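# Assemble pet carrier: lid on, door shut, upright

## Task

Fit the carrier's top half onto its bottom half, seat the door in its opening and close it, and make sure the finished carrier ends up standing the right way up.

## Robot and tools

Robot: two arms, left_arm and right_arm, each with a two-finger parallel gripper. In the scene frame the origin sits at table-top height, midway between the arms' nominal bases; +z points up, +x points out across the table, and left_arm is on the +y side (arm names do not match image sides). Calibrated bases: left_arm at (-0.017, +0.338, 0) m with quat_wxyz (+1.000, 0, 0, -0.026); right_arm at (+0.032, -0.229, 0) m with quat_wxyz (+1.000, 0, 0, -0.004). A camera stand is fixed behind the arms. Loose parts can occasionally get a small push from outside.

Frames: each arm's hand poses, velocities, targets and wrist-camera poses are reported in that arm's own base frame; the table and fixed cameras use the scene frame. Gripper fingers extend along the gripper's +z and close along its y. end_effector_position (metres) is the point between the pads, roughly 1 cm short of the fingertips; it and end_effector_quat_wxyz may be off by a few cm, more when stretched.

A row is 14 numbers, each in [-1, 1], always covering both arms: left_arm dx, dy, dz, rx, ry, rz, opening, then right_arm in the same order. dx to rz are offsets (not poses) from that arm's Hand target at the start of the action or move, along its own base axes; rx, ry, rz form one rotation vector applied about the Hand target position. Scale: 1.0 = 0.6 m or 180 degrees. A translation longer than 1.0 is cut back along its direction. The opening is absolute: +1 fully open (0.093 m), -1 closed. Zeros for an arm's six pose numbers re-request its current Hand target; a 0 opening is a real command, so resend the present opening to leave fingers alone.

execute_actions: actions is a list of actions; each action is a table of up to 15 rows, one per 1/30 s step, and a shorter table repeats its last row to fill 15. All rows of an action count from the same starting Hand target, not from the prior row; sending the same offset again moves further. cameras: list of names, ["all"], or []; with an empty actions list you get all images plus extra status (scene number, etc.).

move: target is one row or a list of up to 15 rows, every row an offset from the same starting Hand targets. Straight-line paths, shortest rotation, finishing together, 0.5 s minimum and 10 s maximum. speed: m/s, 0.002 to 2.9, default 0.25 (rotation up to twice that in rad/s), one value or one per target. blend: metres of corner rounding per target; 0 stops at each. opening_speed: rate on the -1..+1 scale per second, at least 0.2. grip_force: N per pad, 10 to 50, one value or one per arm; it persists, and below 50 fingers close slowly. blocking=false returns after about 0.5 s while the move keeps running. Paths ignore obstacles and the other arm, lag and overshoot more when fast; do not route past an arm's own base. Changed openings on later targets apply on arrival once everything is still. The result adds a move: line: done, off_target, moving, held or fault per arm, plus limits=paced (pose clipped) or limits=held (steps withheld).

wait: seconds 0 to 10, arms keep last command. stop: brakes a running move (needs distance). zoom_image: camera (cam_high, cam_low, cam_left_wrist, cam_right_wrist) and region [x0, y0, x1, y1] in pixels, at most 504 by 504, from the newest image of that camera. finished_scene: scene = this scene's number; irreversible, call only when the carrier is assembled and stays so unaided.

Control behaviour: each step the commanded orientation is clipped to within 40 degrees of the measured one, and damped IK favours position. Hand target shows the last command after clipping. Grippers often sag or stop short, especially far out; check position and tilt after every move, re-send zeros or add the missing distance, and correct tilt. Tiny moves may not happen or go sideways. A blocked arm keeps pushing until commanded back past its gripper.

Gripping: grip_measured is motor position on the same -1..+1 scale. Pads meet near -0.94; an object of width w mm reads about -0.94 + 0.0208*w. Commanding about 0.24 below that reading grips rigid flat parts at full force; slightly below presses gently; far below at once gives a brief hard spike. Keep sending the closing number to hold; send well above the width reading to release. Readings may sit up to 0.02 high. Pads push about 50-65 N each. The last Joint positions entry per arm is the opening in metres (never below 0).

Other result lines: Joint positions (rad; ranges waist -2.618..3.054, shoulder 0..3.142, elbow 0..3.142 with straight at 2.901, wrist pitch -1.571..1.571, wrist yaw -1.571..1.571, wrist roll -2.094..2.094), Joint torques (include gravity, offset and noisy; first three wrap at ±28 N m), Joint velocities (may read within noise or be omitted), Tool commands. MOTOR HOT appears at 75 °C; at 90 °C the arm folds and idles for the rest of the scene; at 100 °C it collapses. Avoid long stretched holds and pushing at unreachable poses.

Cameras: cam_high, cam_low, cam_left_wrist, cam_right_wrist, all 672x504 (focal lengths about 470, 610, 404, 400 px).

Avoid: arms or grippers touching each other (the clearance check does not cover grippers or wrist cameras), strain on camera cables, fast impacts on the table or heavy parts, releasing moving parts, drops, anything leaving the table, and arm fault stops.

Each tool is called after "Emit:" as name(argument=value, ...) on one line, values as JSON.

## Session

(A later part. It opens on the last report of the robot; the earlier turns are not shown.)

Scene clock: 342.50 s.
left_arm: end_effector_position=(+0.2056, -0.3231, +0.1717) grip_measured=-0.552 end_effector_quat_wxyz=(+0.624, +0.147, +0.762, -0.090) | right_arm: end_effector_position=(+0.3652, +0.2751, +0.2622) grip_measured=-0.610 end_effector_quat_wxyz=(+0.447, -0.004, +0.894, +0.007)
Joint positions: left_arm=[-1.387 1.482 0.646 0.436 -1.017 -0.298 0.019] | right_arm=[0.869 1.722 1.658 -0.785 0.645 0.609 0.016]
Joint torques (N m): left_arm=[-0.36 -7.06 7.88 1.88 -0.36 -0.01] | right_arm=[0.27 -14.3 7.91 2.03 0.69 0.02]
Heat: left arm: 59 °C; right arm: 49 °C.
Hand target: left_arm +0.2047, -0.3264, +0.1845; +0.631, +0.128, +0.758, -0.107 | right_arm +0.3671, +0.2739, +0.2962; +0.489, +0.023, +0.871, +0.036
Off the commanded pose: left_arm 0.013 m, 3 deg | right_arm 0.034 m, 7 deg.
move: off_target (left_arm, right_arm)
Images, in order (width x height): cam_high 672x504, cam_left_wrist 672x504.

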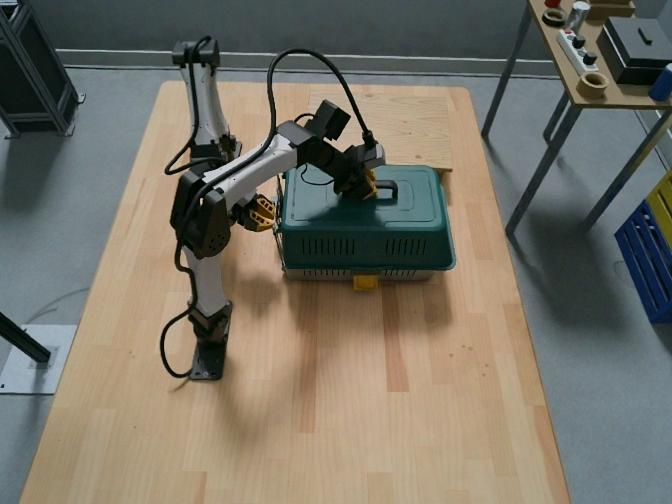

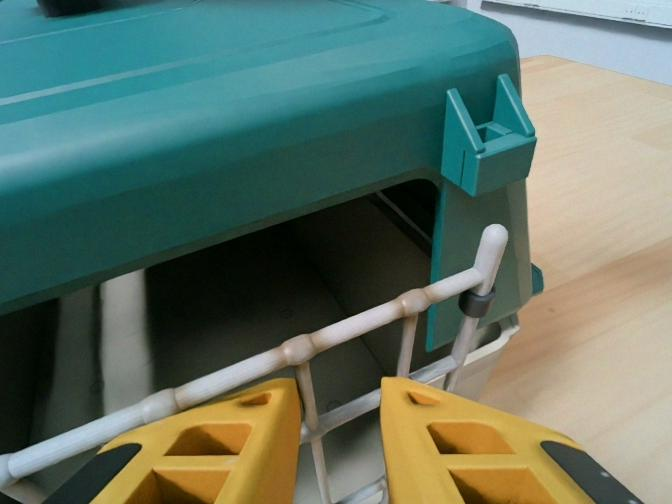

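Emit:
move(target=[0.004,0,0,0,0,0,-0.55, -0.007,-0.012,0.002,0,0,0,-1], cameras=["cam_left_wrist","cam_high"], speed=0.05)

Emit:
zoom_image(camera="cam_left_wrist", region=[430, 0, 672, 300])

Emit:
zoom_image(camera="cam_high", region=[255, 140, 475, 290])

Scene clock: 347.10 s.
left_arm: end_effector_position=(+0.2056, -0.3231, +0.1717) grip_measured=-0.552 end_effector_quat_wxyz=(+0.624, +0.147, +0.762, -0.090) | right_arm: end_effector_position=(+0.3601, +0.2692, +0.2613) grip_measured=-0.610 end_effector_quat_wxyz=(+0.446, -0.004, +0.895, +0.006)
Joint positions: left_arm=[-1.387 1.482 0.646 0.436 -1.017 -0.298 0.019] | right_arm=[0.869 1.693 1.624 -0.783 0.645 0.611 0.016]
Joint torques (N m): left_arm=[0.17 -6.79 7.8 1.98 -0.3 0.07] | right_arm=[-0.09 -14.37 8.14 2.04 0.67 -0.03]
Heat: left arm: 58 °C; right arm: 49 °C.
Hand target: left_arm +0.2071, -0.3264, +0.1845; +0.631, +0.128, +0.758, -0.107 | right_arm +0.3629, +0.2667, +0.2972; +0.489, +0.023, +0.871, +0.036
Off the commanded pose: left_arm 0.013 m, 3 deg | right_arm 0.036 m, 7 deg.
move: off_target (left_arm, right_arm)
Images, in order (width x height): cam_high 672x504, cam_left_wrist 672x504.

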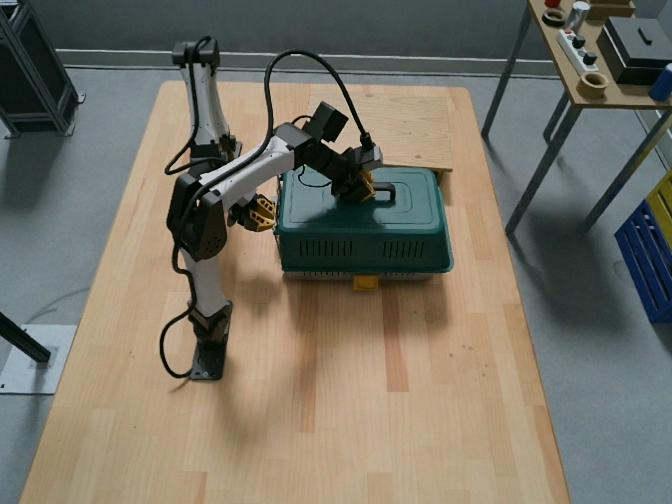

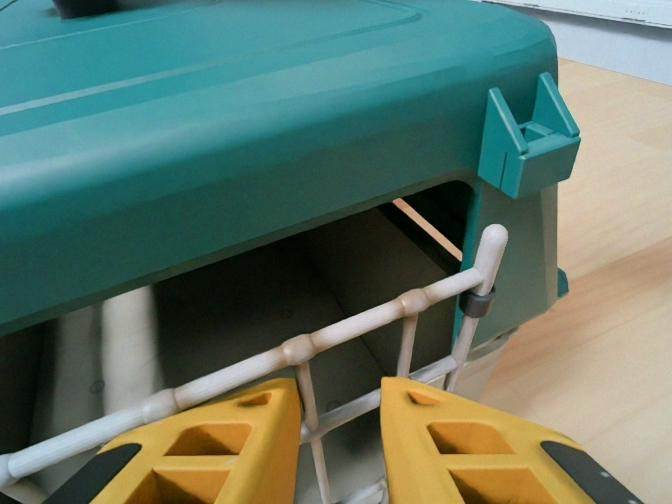

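Scaled by 1.680 from the camera's 672x504 image, which has a finer 960x720 frame.

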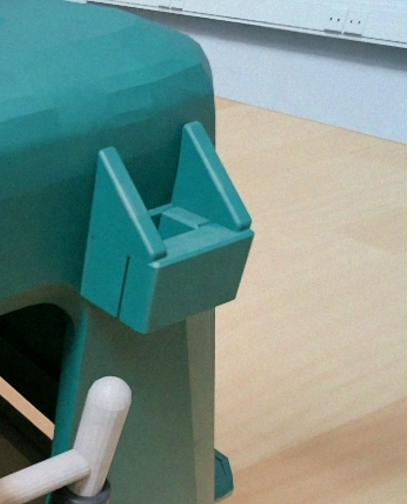

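Scaled by 2.291 from the camera's 672x504 image, which has a finer 960x720 frame.

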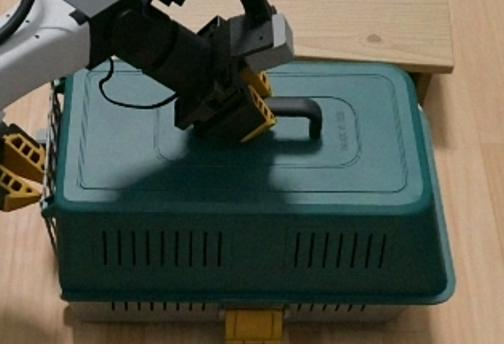

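Emit:
move(target=[-0.003,0,0,0,0,0,-0.55, 0.007,0.008,-0.013,0,0,0,-1], cameras=["cam_left_wrist","cam_high"], speed=0.04)

Emit:
zoom_image(camera="cam_left_wrist", region=[430, 0, 672, 300])

Emit:
zoom_image(camera="cam_high", region=[255, 140, 475, 290])

Scene clock: 353.53 s.
left_arm: end_effector_position=(+0.2056, -0.3231, +0.1717) grip_measured=-0.552 end_effector_quat_wxyz=(+0.624, +0.147, +0.762, -0.090) | right_arm: end_effector_position=(+0.3600, +0.2690, +0.2591) grip_measured=-0.610 end_effector_quat_wxyz=(+0.445, -0.004, +0.895, +0.005)
Joint positions: left_arm=[-1.387 1.482 0.646 0.436 -1.017 -0.298 0.019] | right_arm=[0.869 1.693 1.616 -0.778 0.645 0.611 0.016]
Joint torques (N m): left_arm=[-0.34 -7.06 7.84 1.95 -0.36 -0.02] | right_arm=[-0.06 -12.62 8.06 2.25 0.67 -0.02]
Heat: left arm: 58 °C; right arm: 50 °C.
Hand target: left_arm +0.2053, -0.3264, +0.1845; +0.631, +0.128, +0.758, -0.107 | right_arm +0.3671, +0.2715, +0.2898; +0.489, +0.023, +0.871, +0.036
Off the commanded pose: left_arm 0.013 m, 3 deg | right_arm 0.031 m, 7 deg.
move: off_target (left_arm, right_arm)
Images, in order (width x height): cam_high 672x504, cam_left_wrist 672x504.

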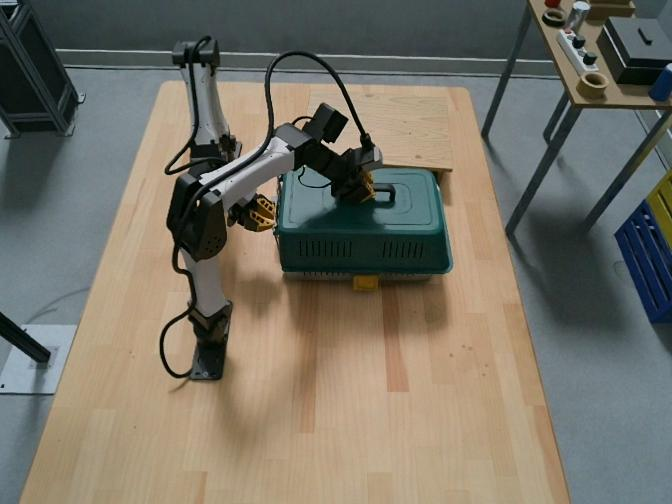

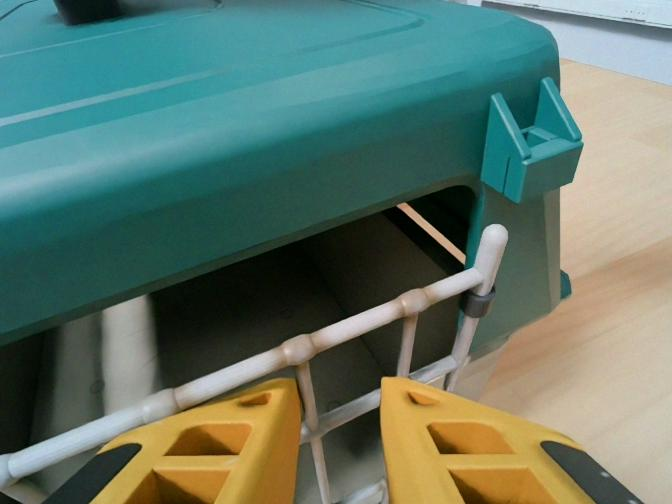

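Scaled by 1.680 from the camera's 672x504 image, which has a finer 960x720 frame.

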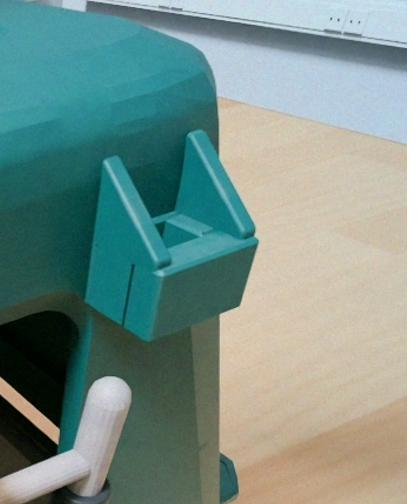

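Scaled by 2.291 from the camera's 672x504 image, which has a finer 960x720 frame.

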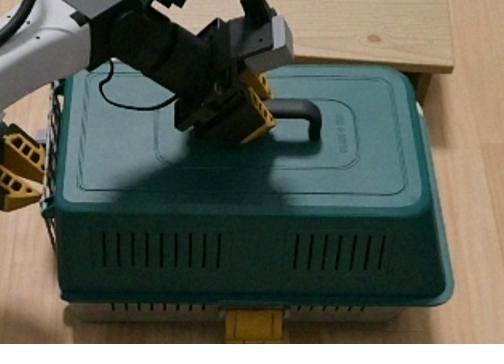

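Emit:
move(target=[0,0,0,0,0,0,-0.55, 0.007,0.008,-0.004,0,0,0,-1], cameras=["cam_left_wrist"], speed=0.04)

Scene clock: 356.70 s.
left_arm: end_effector_position=(+0.2056, -0.3231, +0.1717) grip_measured=-0.552 end_effector_quat_wxyz=(+0.624, +0.147, +0.762, -0.090) | right_arm: end_effector_position=(+0.3602, +0.2692, +0.2593) grip_measured=-0.610 end_effector_quat_wxyz=(+0.446, -0.004, +0.895, +0.005)
Joint positions: left_arm=[-1.387 1.482 0.646 0.436 -1.017 -0.298 0.019] | right_arm=[0.869 1.693 1.616 -0.777 0.645 0.611 0.016]
Joint torques (N m): left_arm=[-0.25 -6.87 7.87 1.94 -0.34 -0.01] | right_arm=[-0.03 -10.55 9.36 2.3 0.67 -0.02]
Heat: left arm: 58 °C; right arm: 49 °C.
Hand target: left_arm +0.2053, -0.3264, +0.1845; +0.631, +0.128, +0.758, -0.107 | right_arm +0.3713, +0.2763, +0.2873; +0.489, +0.023, +0.871, +0.036
Off the commanded pose: left_arm 0.013 m, 3 deg | right_arm 0.031 m, 7 deg.
move: off_target (left_arm, right_arm)
Images, in order (width x height): cam_left_wrist 672x504.

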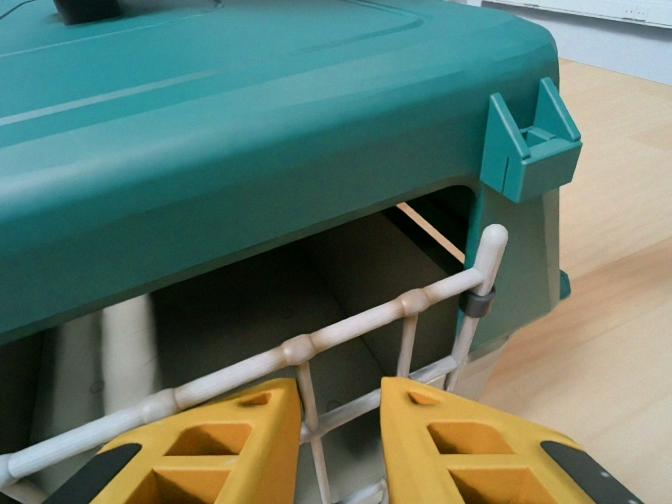

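Emit:
move(target=[0,0,0,0,0,0,-0.55, 0.005,0.002,0,0,0,0,-1], cameras=["cam_left_wrist"], speed=0.04)

Scene clock: 362.77 s.
left_arm: end_effector_position=(+0.2056, -0.3231, +0.1717) grip_measured=-0.552 end_effector_quat_wxyz=(+0.624, +0.147, +0.762, -0.090) | right_arm: end_effector_position=(+0.3603, +0.2693, +0.2594) grip_measured=-0.610 end_effector_quat_wxyz=(+0.446, -0.004, +0.895, +0.006)
Joint positions: left_arm=[-1.387 1.482 0.646 0.436 -1.017 -0.298 0.019] | right_arm=[0.869 1.693 1.616 -0.776 0.645 0.611 0.016]
Joint torques (N m): left_arm=[-0.18 -6.93 7.8 1.92 -0.33 0.01] | right_arm=[-0.43 -9.61 10.25 2.32 0.63 -0.07]
Heat: left arm: 58 °C; right arm: 49 °C.
Hand target: left_arm +0.2053, -0.3264, +0.1845; +0.631, +0.128, +0.758, -0.107 | right_arm +0.3743, +0.2775, +0.2873; +0.489, +0.023, +0.871, +0.036
Off the commanded pose: left_arm 0.013 m, 3 deg | right_arm 0.032 m, 7 deg.
move: off_target (left_arm, right_arm)
Images, in order (width x height): cam_left_wrist 672x504.

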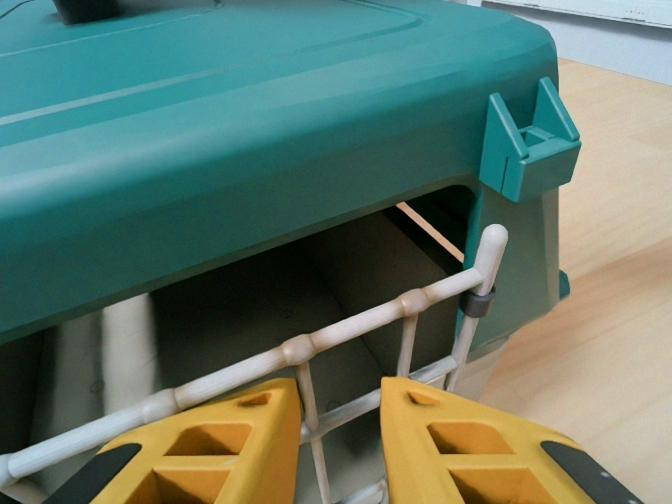

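Emit:
move(target=[0,0,0,0,0,0,-0.55, 0.004,0.004,0.006,0,0,0,-1], cameras=["cam_left_wrist"], speed=0.04)

Scene clock: 367.77 s.
left_arm: end_effector_position=(+0.2056, -0.3231, +0.1717) grip_measured=-0.552 end_effector_quat_wxyz=(+0.624, +0.147, +0.762, -0.090) | right_arm: end_effector_position=(+0.3611, +0.2699, +0.2572) grip_measured=-0.610 end_effector_quat_wxyz=(+0.445, -0.005, +0.895, +0.003)
Joint positions: left_arm=[-1.387 1.482 0.646 0.436 -1.017 -0.298 0.019] | right_arm=[0.869 1.699 1.616 -0.774 0.647 0.609 0.016]
Joint torques (N m): left_arm=[-0.35 -6.79 7.77 1.93 -0.35 -0.02] | right_arm=[-0.47 -9.17 12.66 2.19 0.61 -0.06]
Heat: left arm: 58 °C; right arm: 49 °C.
Hand target: left_arm +0.2053, -0.3264, +0.1845; +0.631, +0.128, +0.758, -0.107 | right_arm +0.3767, +0.2799, +0.2909; +0.489, +0.023, +0.871, +0.036
Off the commanded pose: left_arm 0.013 m, 3 deg | right_arm 0.038 m, 8 deg.
move: off_target (left_arm, right_arm)
Images, in order (width x height): cam_left_wrist 672x504.

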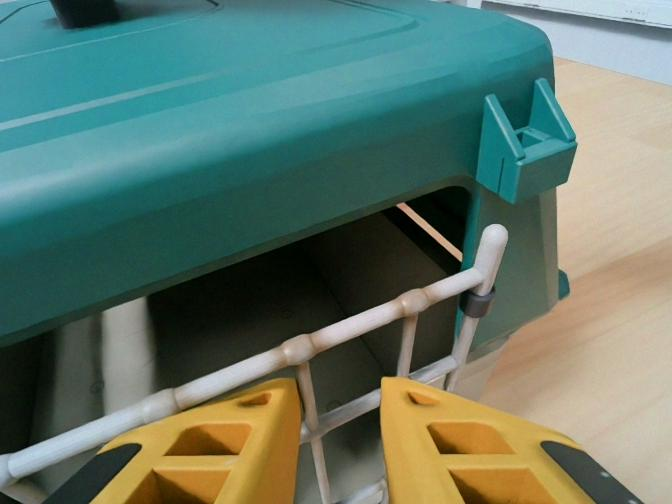

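Emit:
move(target=[0,0,0,0,0,0,-0.55, 0.003,0.004,0.001,0,0,0,-1], cameras=["cam_left_wrist","cam_high"], speed=0.04)

Emit:
zoom_image(camera="cam_left_wrist", region=[430, 0, 672, 300])

Emit:
zoom_image(camera="cam_high", region=[255, 140, 475, 290])

Scene clock: 371.03 s.
left_arm: end_effector_position=(+0.2056, -0.3230, +0.1716) grip_measured=-0.552 end_effector_quat_wxyz=(+0.624, +0.147, +0.762, -0.090) | right_arm: end_effector_position=(+0.3630, +0.2720, +0.2576) grip_measured=-0.610 end_effector_quat_wxyz=(+0.446, -0.007, +0.895, +0.002)
Joint positions: left_arm=[-1.387 1.482 0.646 0.436 -1.018 -0.298 0.019] | right_arm=[0.869 1.71 1.629 -0.776 0.647 0.605 0.016]
Joint torques (N m): left_arm=[-0.27 -6.93 7.76 1.94 -0.38 -0.01] | right_arm=[-0.43 -9.17 12.94 2.17 0.62 -0.02]
Heat: left arm: 58 °C; right arm: 49 °C.
Hand target: left_arm +0.2053, -0.3264, +0.1845; +0.631, +0.128, +0.758, -0.107 | right_arm +0.3785, +0.2823, +0.2915; +0.489, +0.023, +0.871, +0.036
Off the commanded pose: left_arm 0.013 m, 3 deg | right_arm 0.039 m, 8 deg.
move: off_target (left_arm, right_arm)
Images, in order (width x height): cam_high 672x504, cam_left_wrist 672x504.

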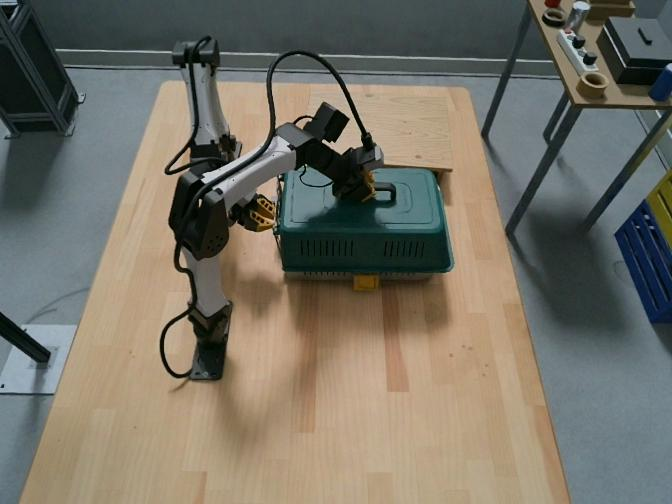

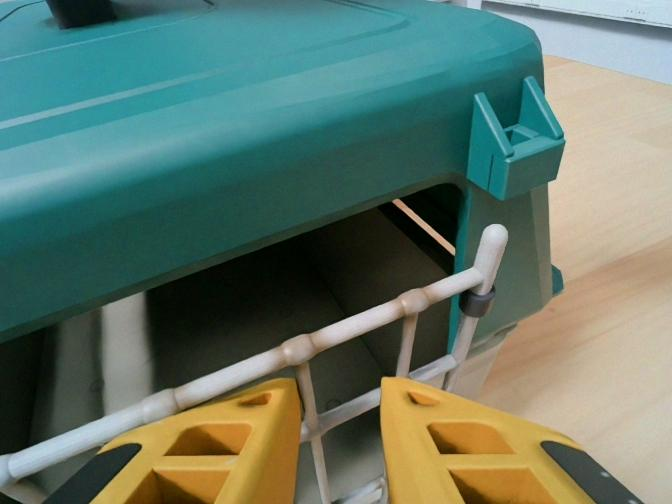

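Scaled by 1.680 from the camera's 672x504 image, which has a finer 960x720 frame.

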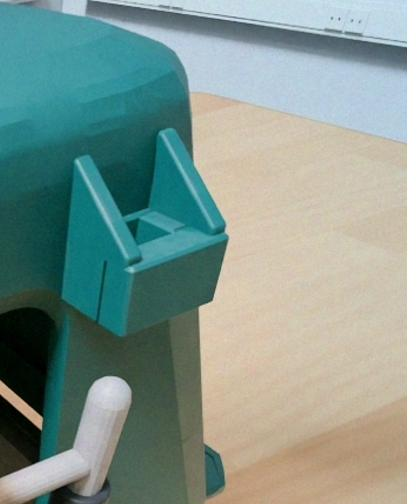

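Scaled by 2.291 from the camera's 672x504 image, which has a finer 960x720 frame.

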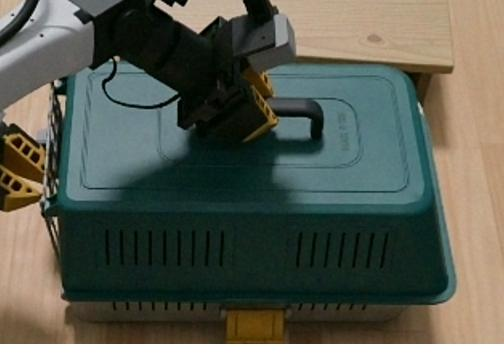

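Emit:
move(target=[0,0,0,0,0,0,-0.55, 0,0,-0.02,0,0,0,-1], cameras=["cam_left_wrist"], speed=0.03)

Emit:
zoom_image(camera="cam_left_wrist", region=[430, 0, 672, 300])

Scene clock: 373.93 s.
left_arm: end_effector_position=(+0.2056, -0.3230, +0.1716) grip_measured=-0.552 end_effector_quat_wxyz=(+0.624, +0.147, +0.762, -0.090) | right_arm: end_effector_position=(+0.3633, +0.2724, +0.2580) grip_measured=-0.610 end_effector_quat_wxyz=(+0.447, -0.006, +0.895, +0.003)
Joint positions: left_arm=[-1.387 1.482 0.646 0.436 -1.018 -0.298 0.019] | right_arm=[0.869 1.71 1.629 -0.773 0.647 0.605 0.016]
Joint torques (N m): left_arm=[-0.1 -6.89 7.77 1.94 -0.33 -0.02] | right_arm=[-0.49 -9.26 8.58 2.52 0.61 0.01]
Heat: left arm: 58 °C; right arm: 50 °C.
Hand target: left_arm +0.2053, -0.3264, +0.1845; +0.631, +0.128, +0.758, -0.107 | right_arm +0.3785, +0.2823, +0.2795; +0.489, +0.023, +0.871, +0.036
Off the commanded pose: left_arm 0.013 m, 3 deg | right_arm 0.028 m, 8 deg.
move: off_target (left_arm, right_arm)
Images, in order (width x height): cam_left_wrist 672x504.

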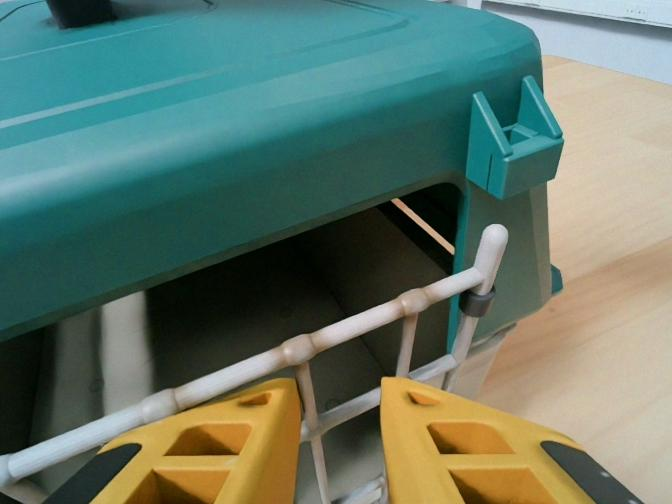

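Scaled by 1.680 from the camera's 672x504 image, which has a finer 960x720 frame.

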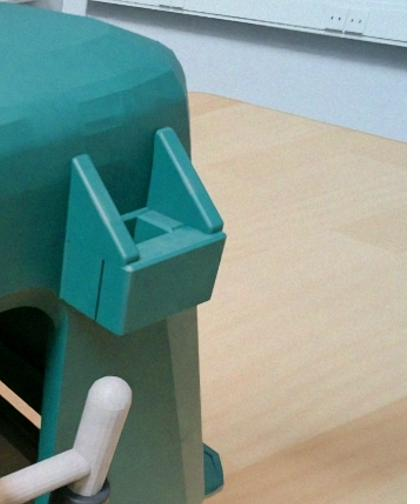

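Emit:
move(target=[0,0,0,0,0,0,-0.55, 0,0,-0.014,0,0,0,-1], cameras=["cam_left_wrist","cam_low"], speed=0.03)

Emit:
zoom_image(camera="cam_left_wrist", region=[430, 0, 672, 300])

Emit:
zoom_image(camera="cam_low", region=[200, 100, 520, 310])

Scene clock: 377.73 s.
left_arm: end_effector_position=(+0.2058, -0.3224, +0.1713) grip_measured=-0.552 end_effector_quat_wxyz=(+0.624, +0.147, +0.762, -0.088) | right_arm: end_effector_position=(+0.3657, +0.2740, +0.2568) grip_measured=-0.610 end_effector_quat_wxyz=(+0.453, -0.007, +0.892, +0.004)
Joint positions: left_arm=[-1.387 1.482 0.646 0.433 -1.021 -0.298 0.019] | right_arm=[0.869 1.71 1.613 -0.741 0.653 0.595 0.016]
Joint torques (N m): left_arm=[-0.2 -7.13 7.88 1.95 -0.31 0.06] | right_arm=[-0.54 -9.37 6.86 2.53 0.53 0.12]
Heat: left arm: 58 °C; right arm: 51 °C.
Hand target: left_arm +0.2053, -0.3263, +0.1845; +0.631, +0.128, +0.758, -0.107 | right_arm +0.3785, +0.2823, +0.2710; +0.489, +0.023, +0.871, +0.036
Off the commanded pose: left_arm 0.014 m, 3 deg | right_arm 0.021 m, 7 deg.
move: off_target (left_arm, right_arm)
Images, in order (width x height): cam_low 672x504, cam_left_wrist 672x504.

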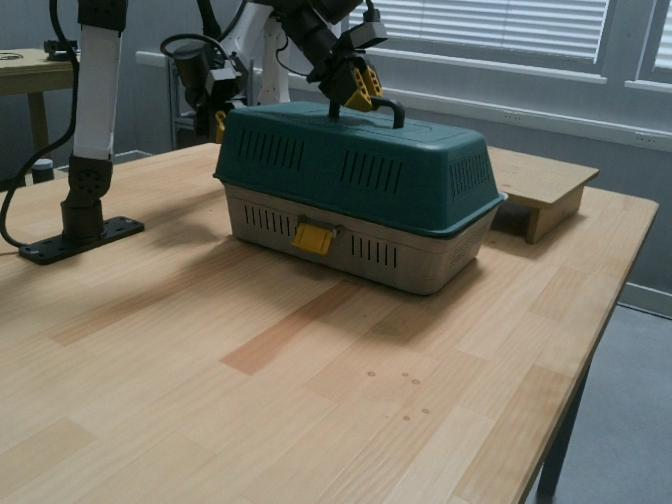

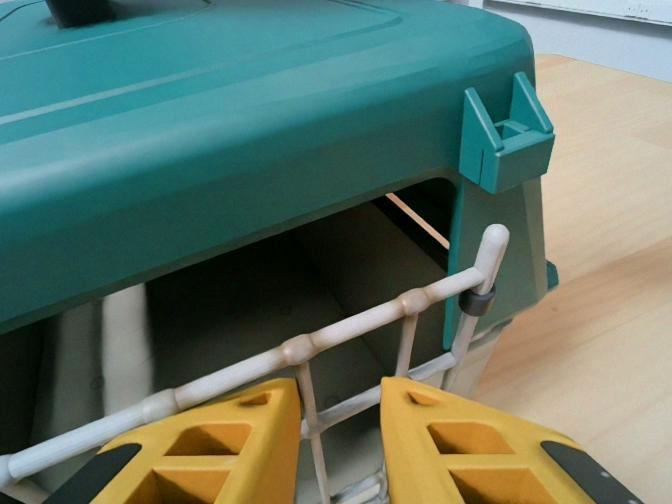

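Scaled by 1.680 from the camera's 672x504 image, which has a finer 960x720 frame.

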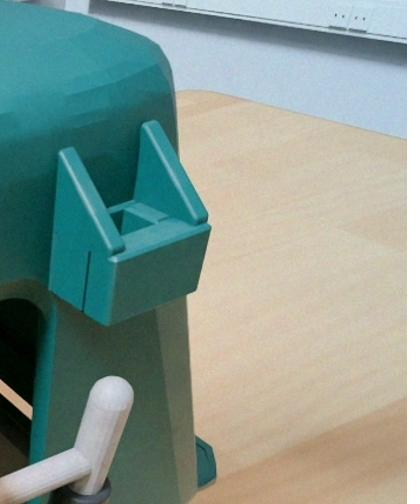

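Scaled by 1.575 from the camera's 672x504 image, which has a finer 960x720 frame.

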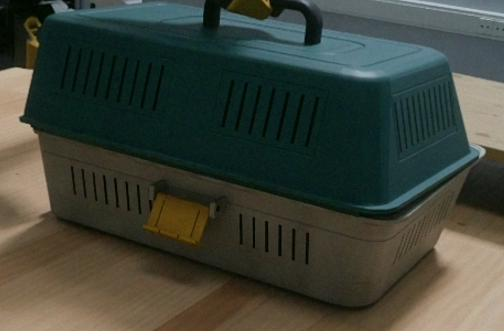

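Emit:
wait(seconds=0.1, cameras=["all"])

Emit:
zoom_image(camera="cam_high", region=[250, 150, 350, 290])

Emit:
zoom_image(camera="cam_low", region=[200, 150, 360, 270])

Emit:
zoom_image(camera="cam_low", region=[370, 170, 530, 310])

Emit:
zoom_image(camera="cam_high", region=[380, 150, 480, 290])

Scene clock: 405.73 s.
left_arm: end_effector_position=(+0.2058, -0.3224, +0.1713) grip_measured=-0.552 end_effector_quat_wxyz=(+0.624, +0.147, +0.762, -0.088) | right_arm: end_effector_position=(+0.3657, +0.2740, +0.2568) grip_measured=-0.610 end_effector_quat_wxyz=(+0.453, -0.007, +0.892, +0.004)
Joint positions: left_arm=[-1.387 1.482 0.646 0.433 -1.021 -0.298 0.019] | right_arm=[0.869 1.71 1.613 -0.741 0.653 0.595 0.016]
Joint torques (N m): left_arm=[-0.21 -7.05 7.66 1.93 -0.32 0.01] | right_arm=[-0.54 -9.37 6.89 2.54 0.54 0.11]
Heat: left arm: 58 °C; right arm: 53 °C.
Hand target: left_arm +0.2053, -0.3263, +0.1845; +0.631, +0.128, +0.758, -0.107 | right_arm +0.3785, +0.2823, +0.2710; +0.489, +0.023, +0.871, +0.036
Tool commands: left_gripper/opening=-0.55 right_gripper/opening=-1.0
Off the commanded pose: left_arm 0.014 m, 3 deg | right_arm 0.021 m, 7 deg.
wait: 0.10 s; at rest from the start

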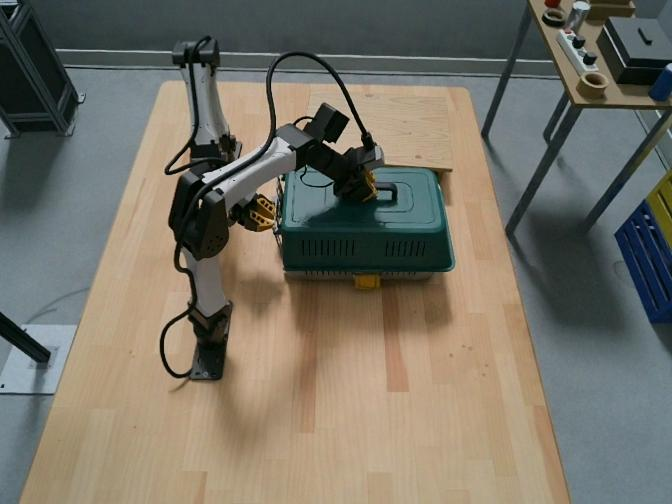

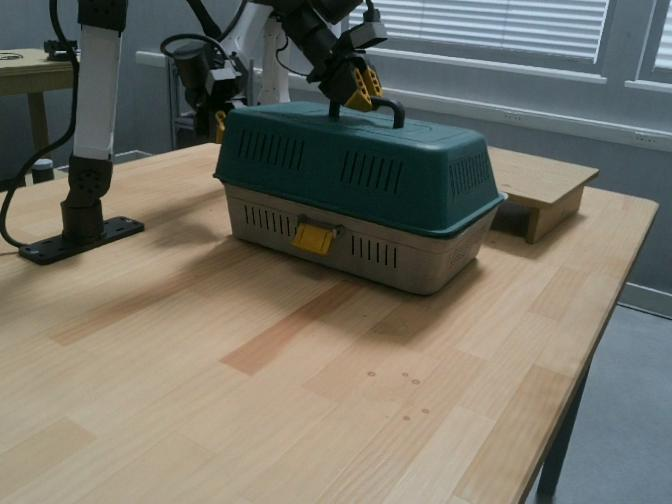

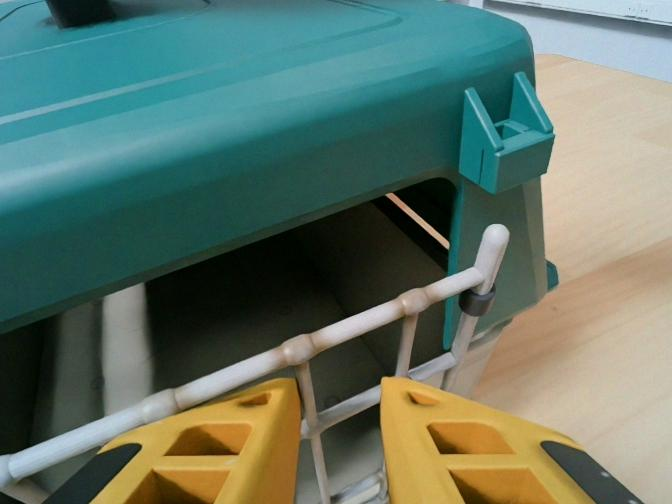

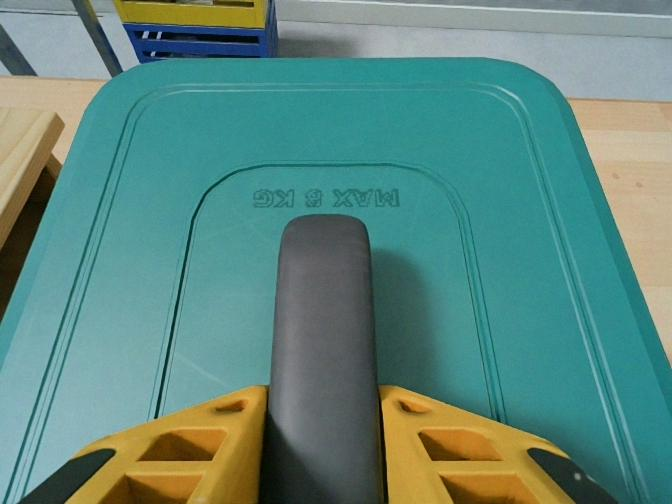

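Scaled by 3.600 from the camera's 672x504 image, which has a finer 960x720 frame.

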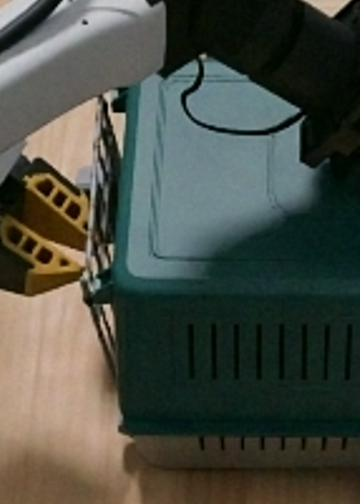

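Scaled by 3.150 from the camera's 672x504 image, which has a finer 960x720 frame.

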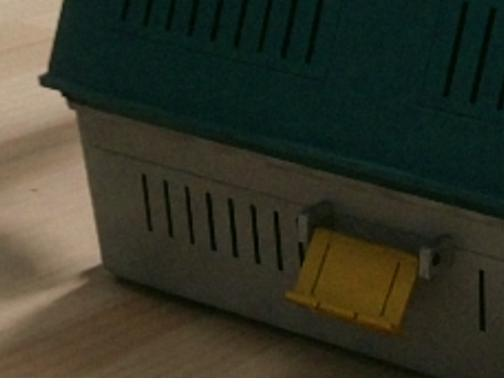

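Scaled by 3.150 from the camera's 672x504 image, which has a finer 960x720 frame.

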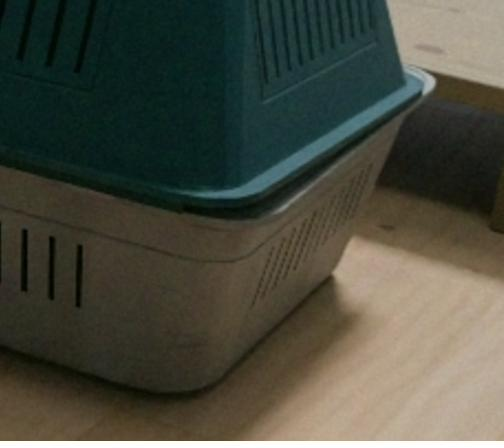

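Scaled by 3.600 from the camera's 672x504 image, which has a finer 960x720 frame.

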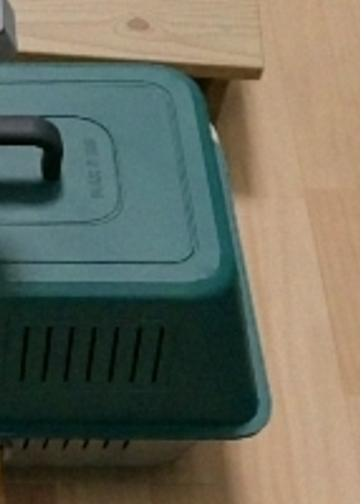

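Emit:
move(target=[0,0,0,0,0,0,-0.55, -0.01,0.012,0.012,0,0.006,0,-1], cameras=["all"], speed=0.04)

Emit:
zoom_image(camera="cam_left_wrist", region=[430, 0, 672, 300])

Emit:
zoom_image(camera="cam_low", region=[370, 170, 530, 310])

Emit:
zoom_image(camera="cam_low", region=[200, 150, 360, 270])

Scene clock: 413.03 s.
left_arm: end_effector_position=(+0.2058, -0.3224, +0.1713) grip_measured=-0.552 end_effector_quat_wxyz=(+0.624, +0.147, +0.762, -0.088) | right_arm: end_effector_position=(+0.3647, +0.2746, +0.2568) grip_measured=-0.610 end_effector_quat_wxyz=(+0.451, -0.008, +0.893, +0.001)
Joint positions: left_arm=[-1.387 1.482 0.646 0.433 -1.021 -0.298 0.019] | right_arm=[0.872 1.715 1.625 -0.757 0.656 0.598 0.016]
Joint torques (N m): left_arm=[-0.27 -7.15 7.79 1.98 -0.33 0.02] | right_arm=[1.11 -8.2 11.63 2.03 0.56 0.34]
Heat: left arm: 58 °C; right arm: 53 °C.
Hand target: left_arm +0.2053, -0.3263, +0.1845; +0.631, +0.128, +0.758, -0.107 | right_arm +0.3725, +0.2895, +0.2782; +0.481, +0.023, +0.876, +0.036
Off the commanded pose: left_arm 0.014 m, 3 deg | right_arm 0.027 m, 7 deg.
move: off_target (left_arm, right_arm)

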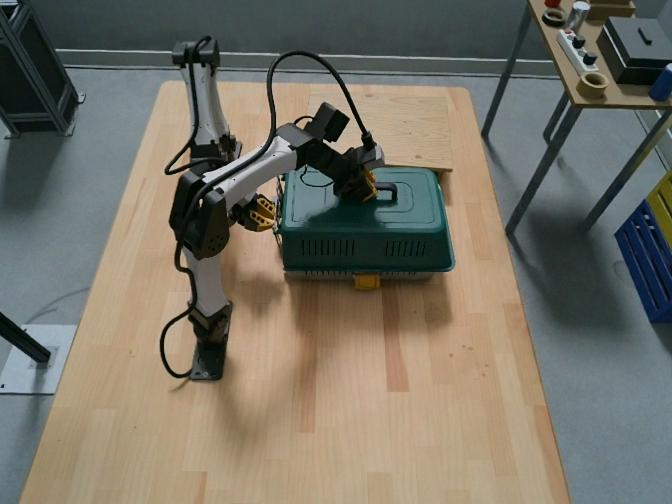

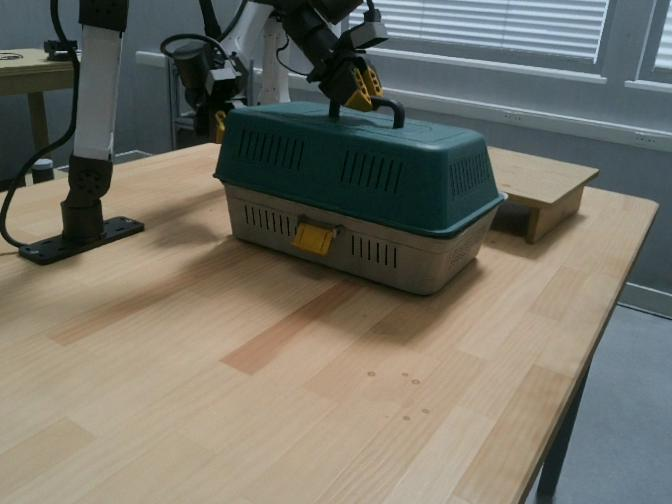

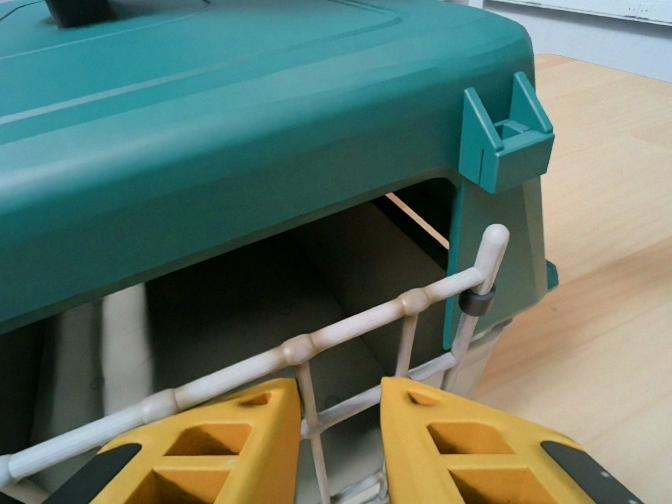

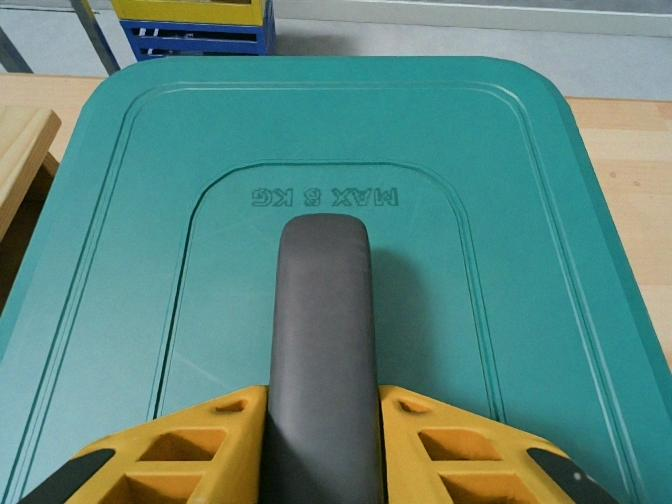

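Scaled by 1.680 from the camera's 672x504 image, which has a finer 960x720 frame.

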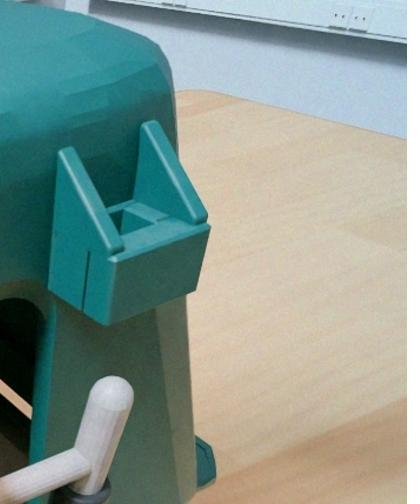

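Scaled by 3.150 from the camera's 672x504 image, which has a finer 960x720 frame.

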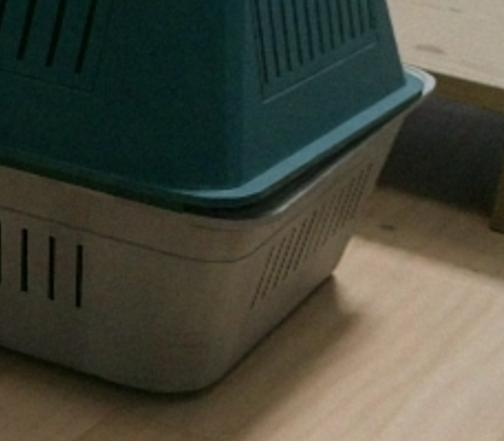

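Scaled by 3.150 from the camera's 672x504 image, which has a finer 960x720 frame.

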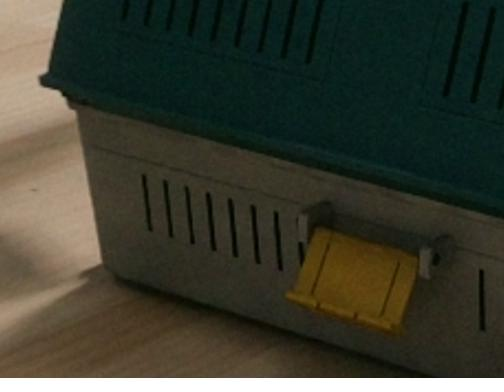

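Emit:
move(target=[0.0,0,0,0,0,0,-0.55, 0.0,0.0,0.035,0,0.004,0,-1], speed=0.05)

Emit:
move(target=[0.02,-0.006,0,0,0,0,-0.55, 0.0,0.004,-0.012,0,0,0,-1], cameras=["all"], speed=0.05)

Emit:
zoom_image(camera="cam_left_wrist", region=[430, 0, 672, 300])

Emit:
zoom_image(camera="cam_low", region=[200, 150, 530, 310])

Emit:
zoom_image(camera="cam_high", region=[255, 140, 475, 290])

Scene clock: 421.23 s.
left_arm: end_effector_position=(+0.2058, -0.3224, +0.1713) grip_measured=-0.552 end_effector_quat_wxyz=(+0.624, +0.147, +0.762, -0.088) | right_arm: end_effector_position=(+0.3637, +0.2811, +0.2653) grip_measured=-0.610 end_effector_quat_wxyz=(+0.437, -0.003, +0.899, +0.003)
Joint positions: left_arm=[-1.387 1.482 0.646 0.433 -1.021 -0.298 0.019] | right_arm=[0.88 1.759 1.733 -0.857 0.644 0.635 0.016]
Joint torques (N m): left_arm=[-0.35 -6.9 7.87 1.95 -0.33 0] | right_arm=[0.24 -10.47 12.89 1.87 0.62 0.05]
Heat: left arm: 58 °C; right arm: 51 °C.
Hand target: left_arm +0.2053, -0.3264, +0.1845; +0.631, +0.128, +0.758, -0.107 | right_arm +0.3725, +0.2895, +0.2992; +0.475, +0.023, +0.879, +0.036
Off the commanded pose: left_arm 0.014 m, 3 deg | right_arm 0.036 m, 7 deg.
move: off_target (left_arm, right_arm)

Scene clock: 422.07 s.
left_arm: end_effector_position=(+0.2138, -0.3194, +0.1721) grip_measured=-0.552 end_effector_quat_wxyz=(+0.624, +0.138, +0.764, -0.088) | right_arm: end_effector_position=(+0.3625, +0.2827, +0.2653) grip_measured=-0.610 end_effector_quat_wxyz=(+0.437, -0.003, +0.899, +0.005)
Joint positions: left_arm=[-1.36 1.482 0.646 0.443 -1.006 -0.297 0.019] | right_arm=[0.884 1.759 1.733 -0.857 0.644 0.64 0.016]
Joint torques (N m): left_arm=[0.54 -4.96 9.11 2.13 -0.14 0.25] | right_arm=[0.27 -10.1 10.77 2.09 0.65 0.07]
Heat: left arm: 58 °C; right arm: 51 °C.
Hand target: left_arm +0.2174, -0.3299, +0.1845; +0.631, +0.128, +0.758, -0.107 | right_arm +0.3725, +0.2919, +0.2920; +0.476, +0.023, +0.879, +0.036
Off the commanded pose: left_arm 0.017 m, 3 deg | right_arm 0.030 m, 7 deg.
move: off_target (left_arm, right_arm)

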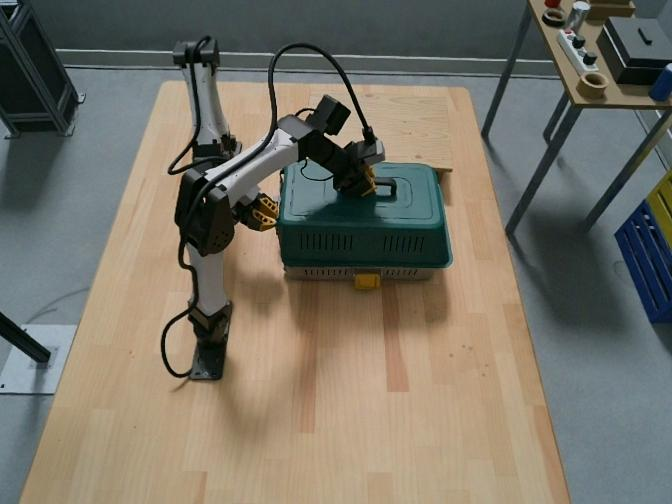

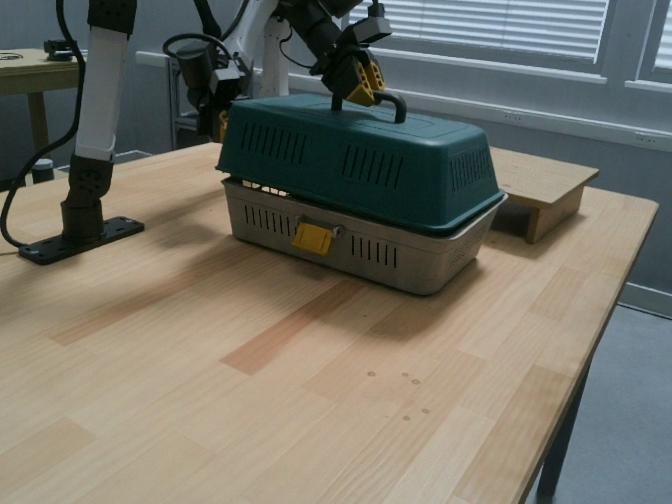

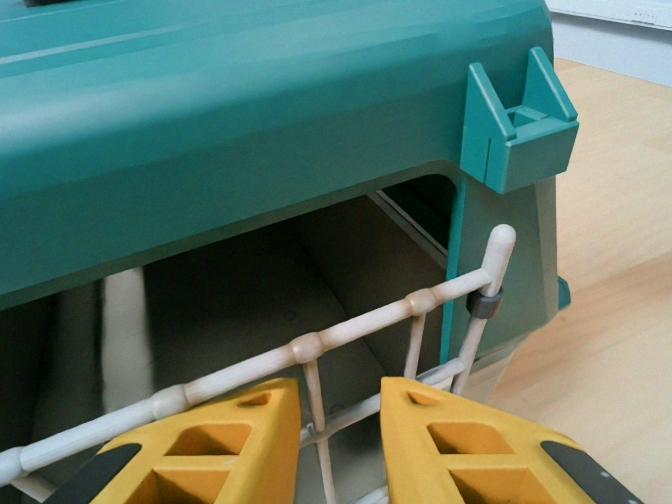

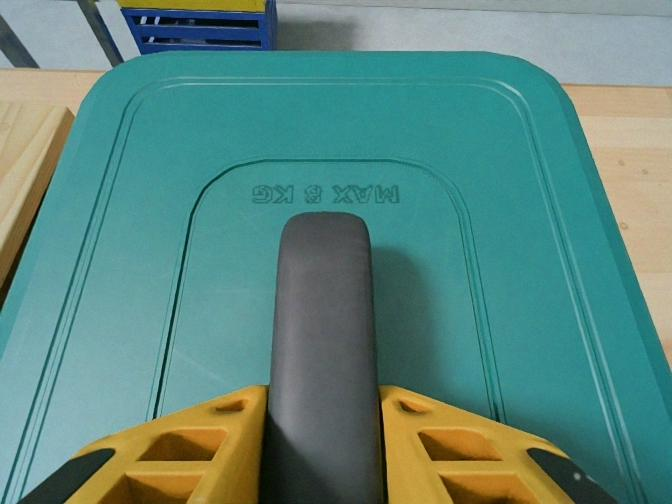

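Scaled by 1.680 from the camera's 672x504 image, which has a finer 960x720 frame.

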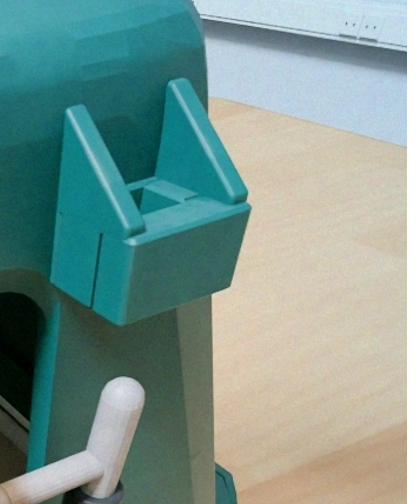

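Scaled by 1.527 from the camera's 672x504 image, which has a finer 960x720 frame.

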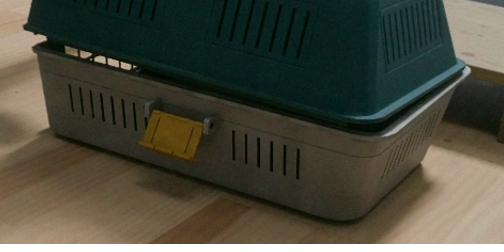

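Scaled by 2.291 from the camera's 672x504 image, which has a finer 960x720 frame.

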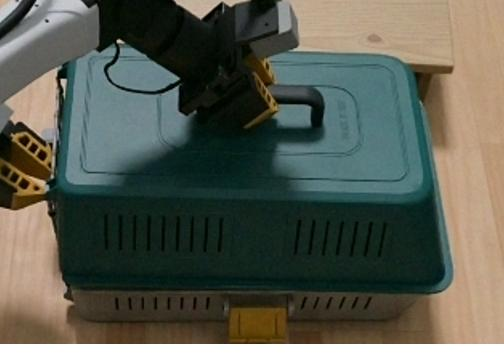

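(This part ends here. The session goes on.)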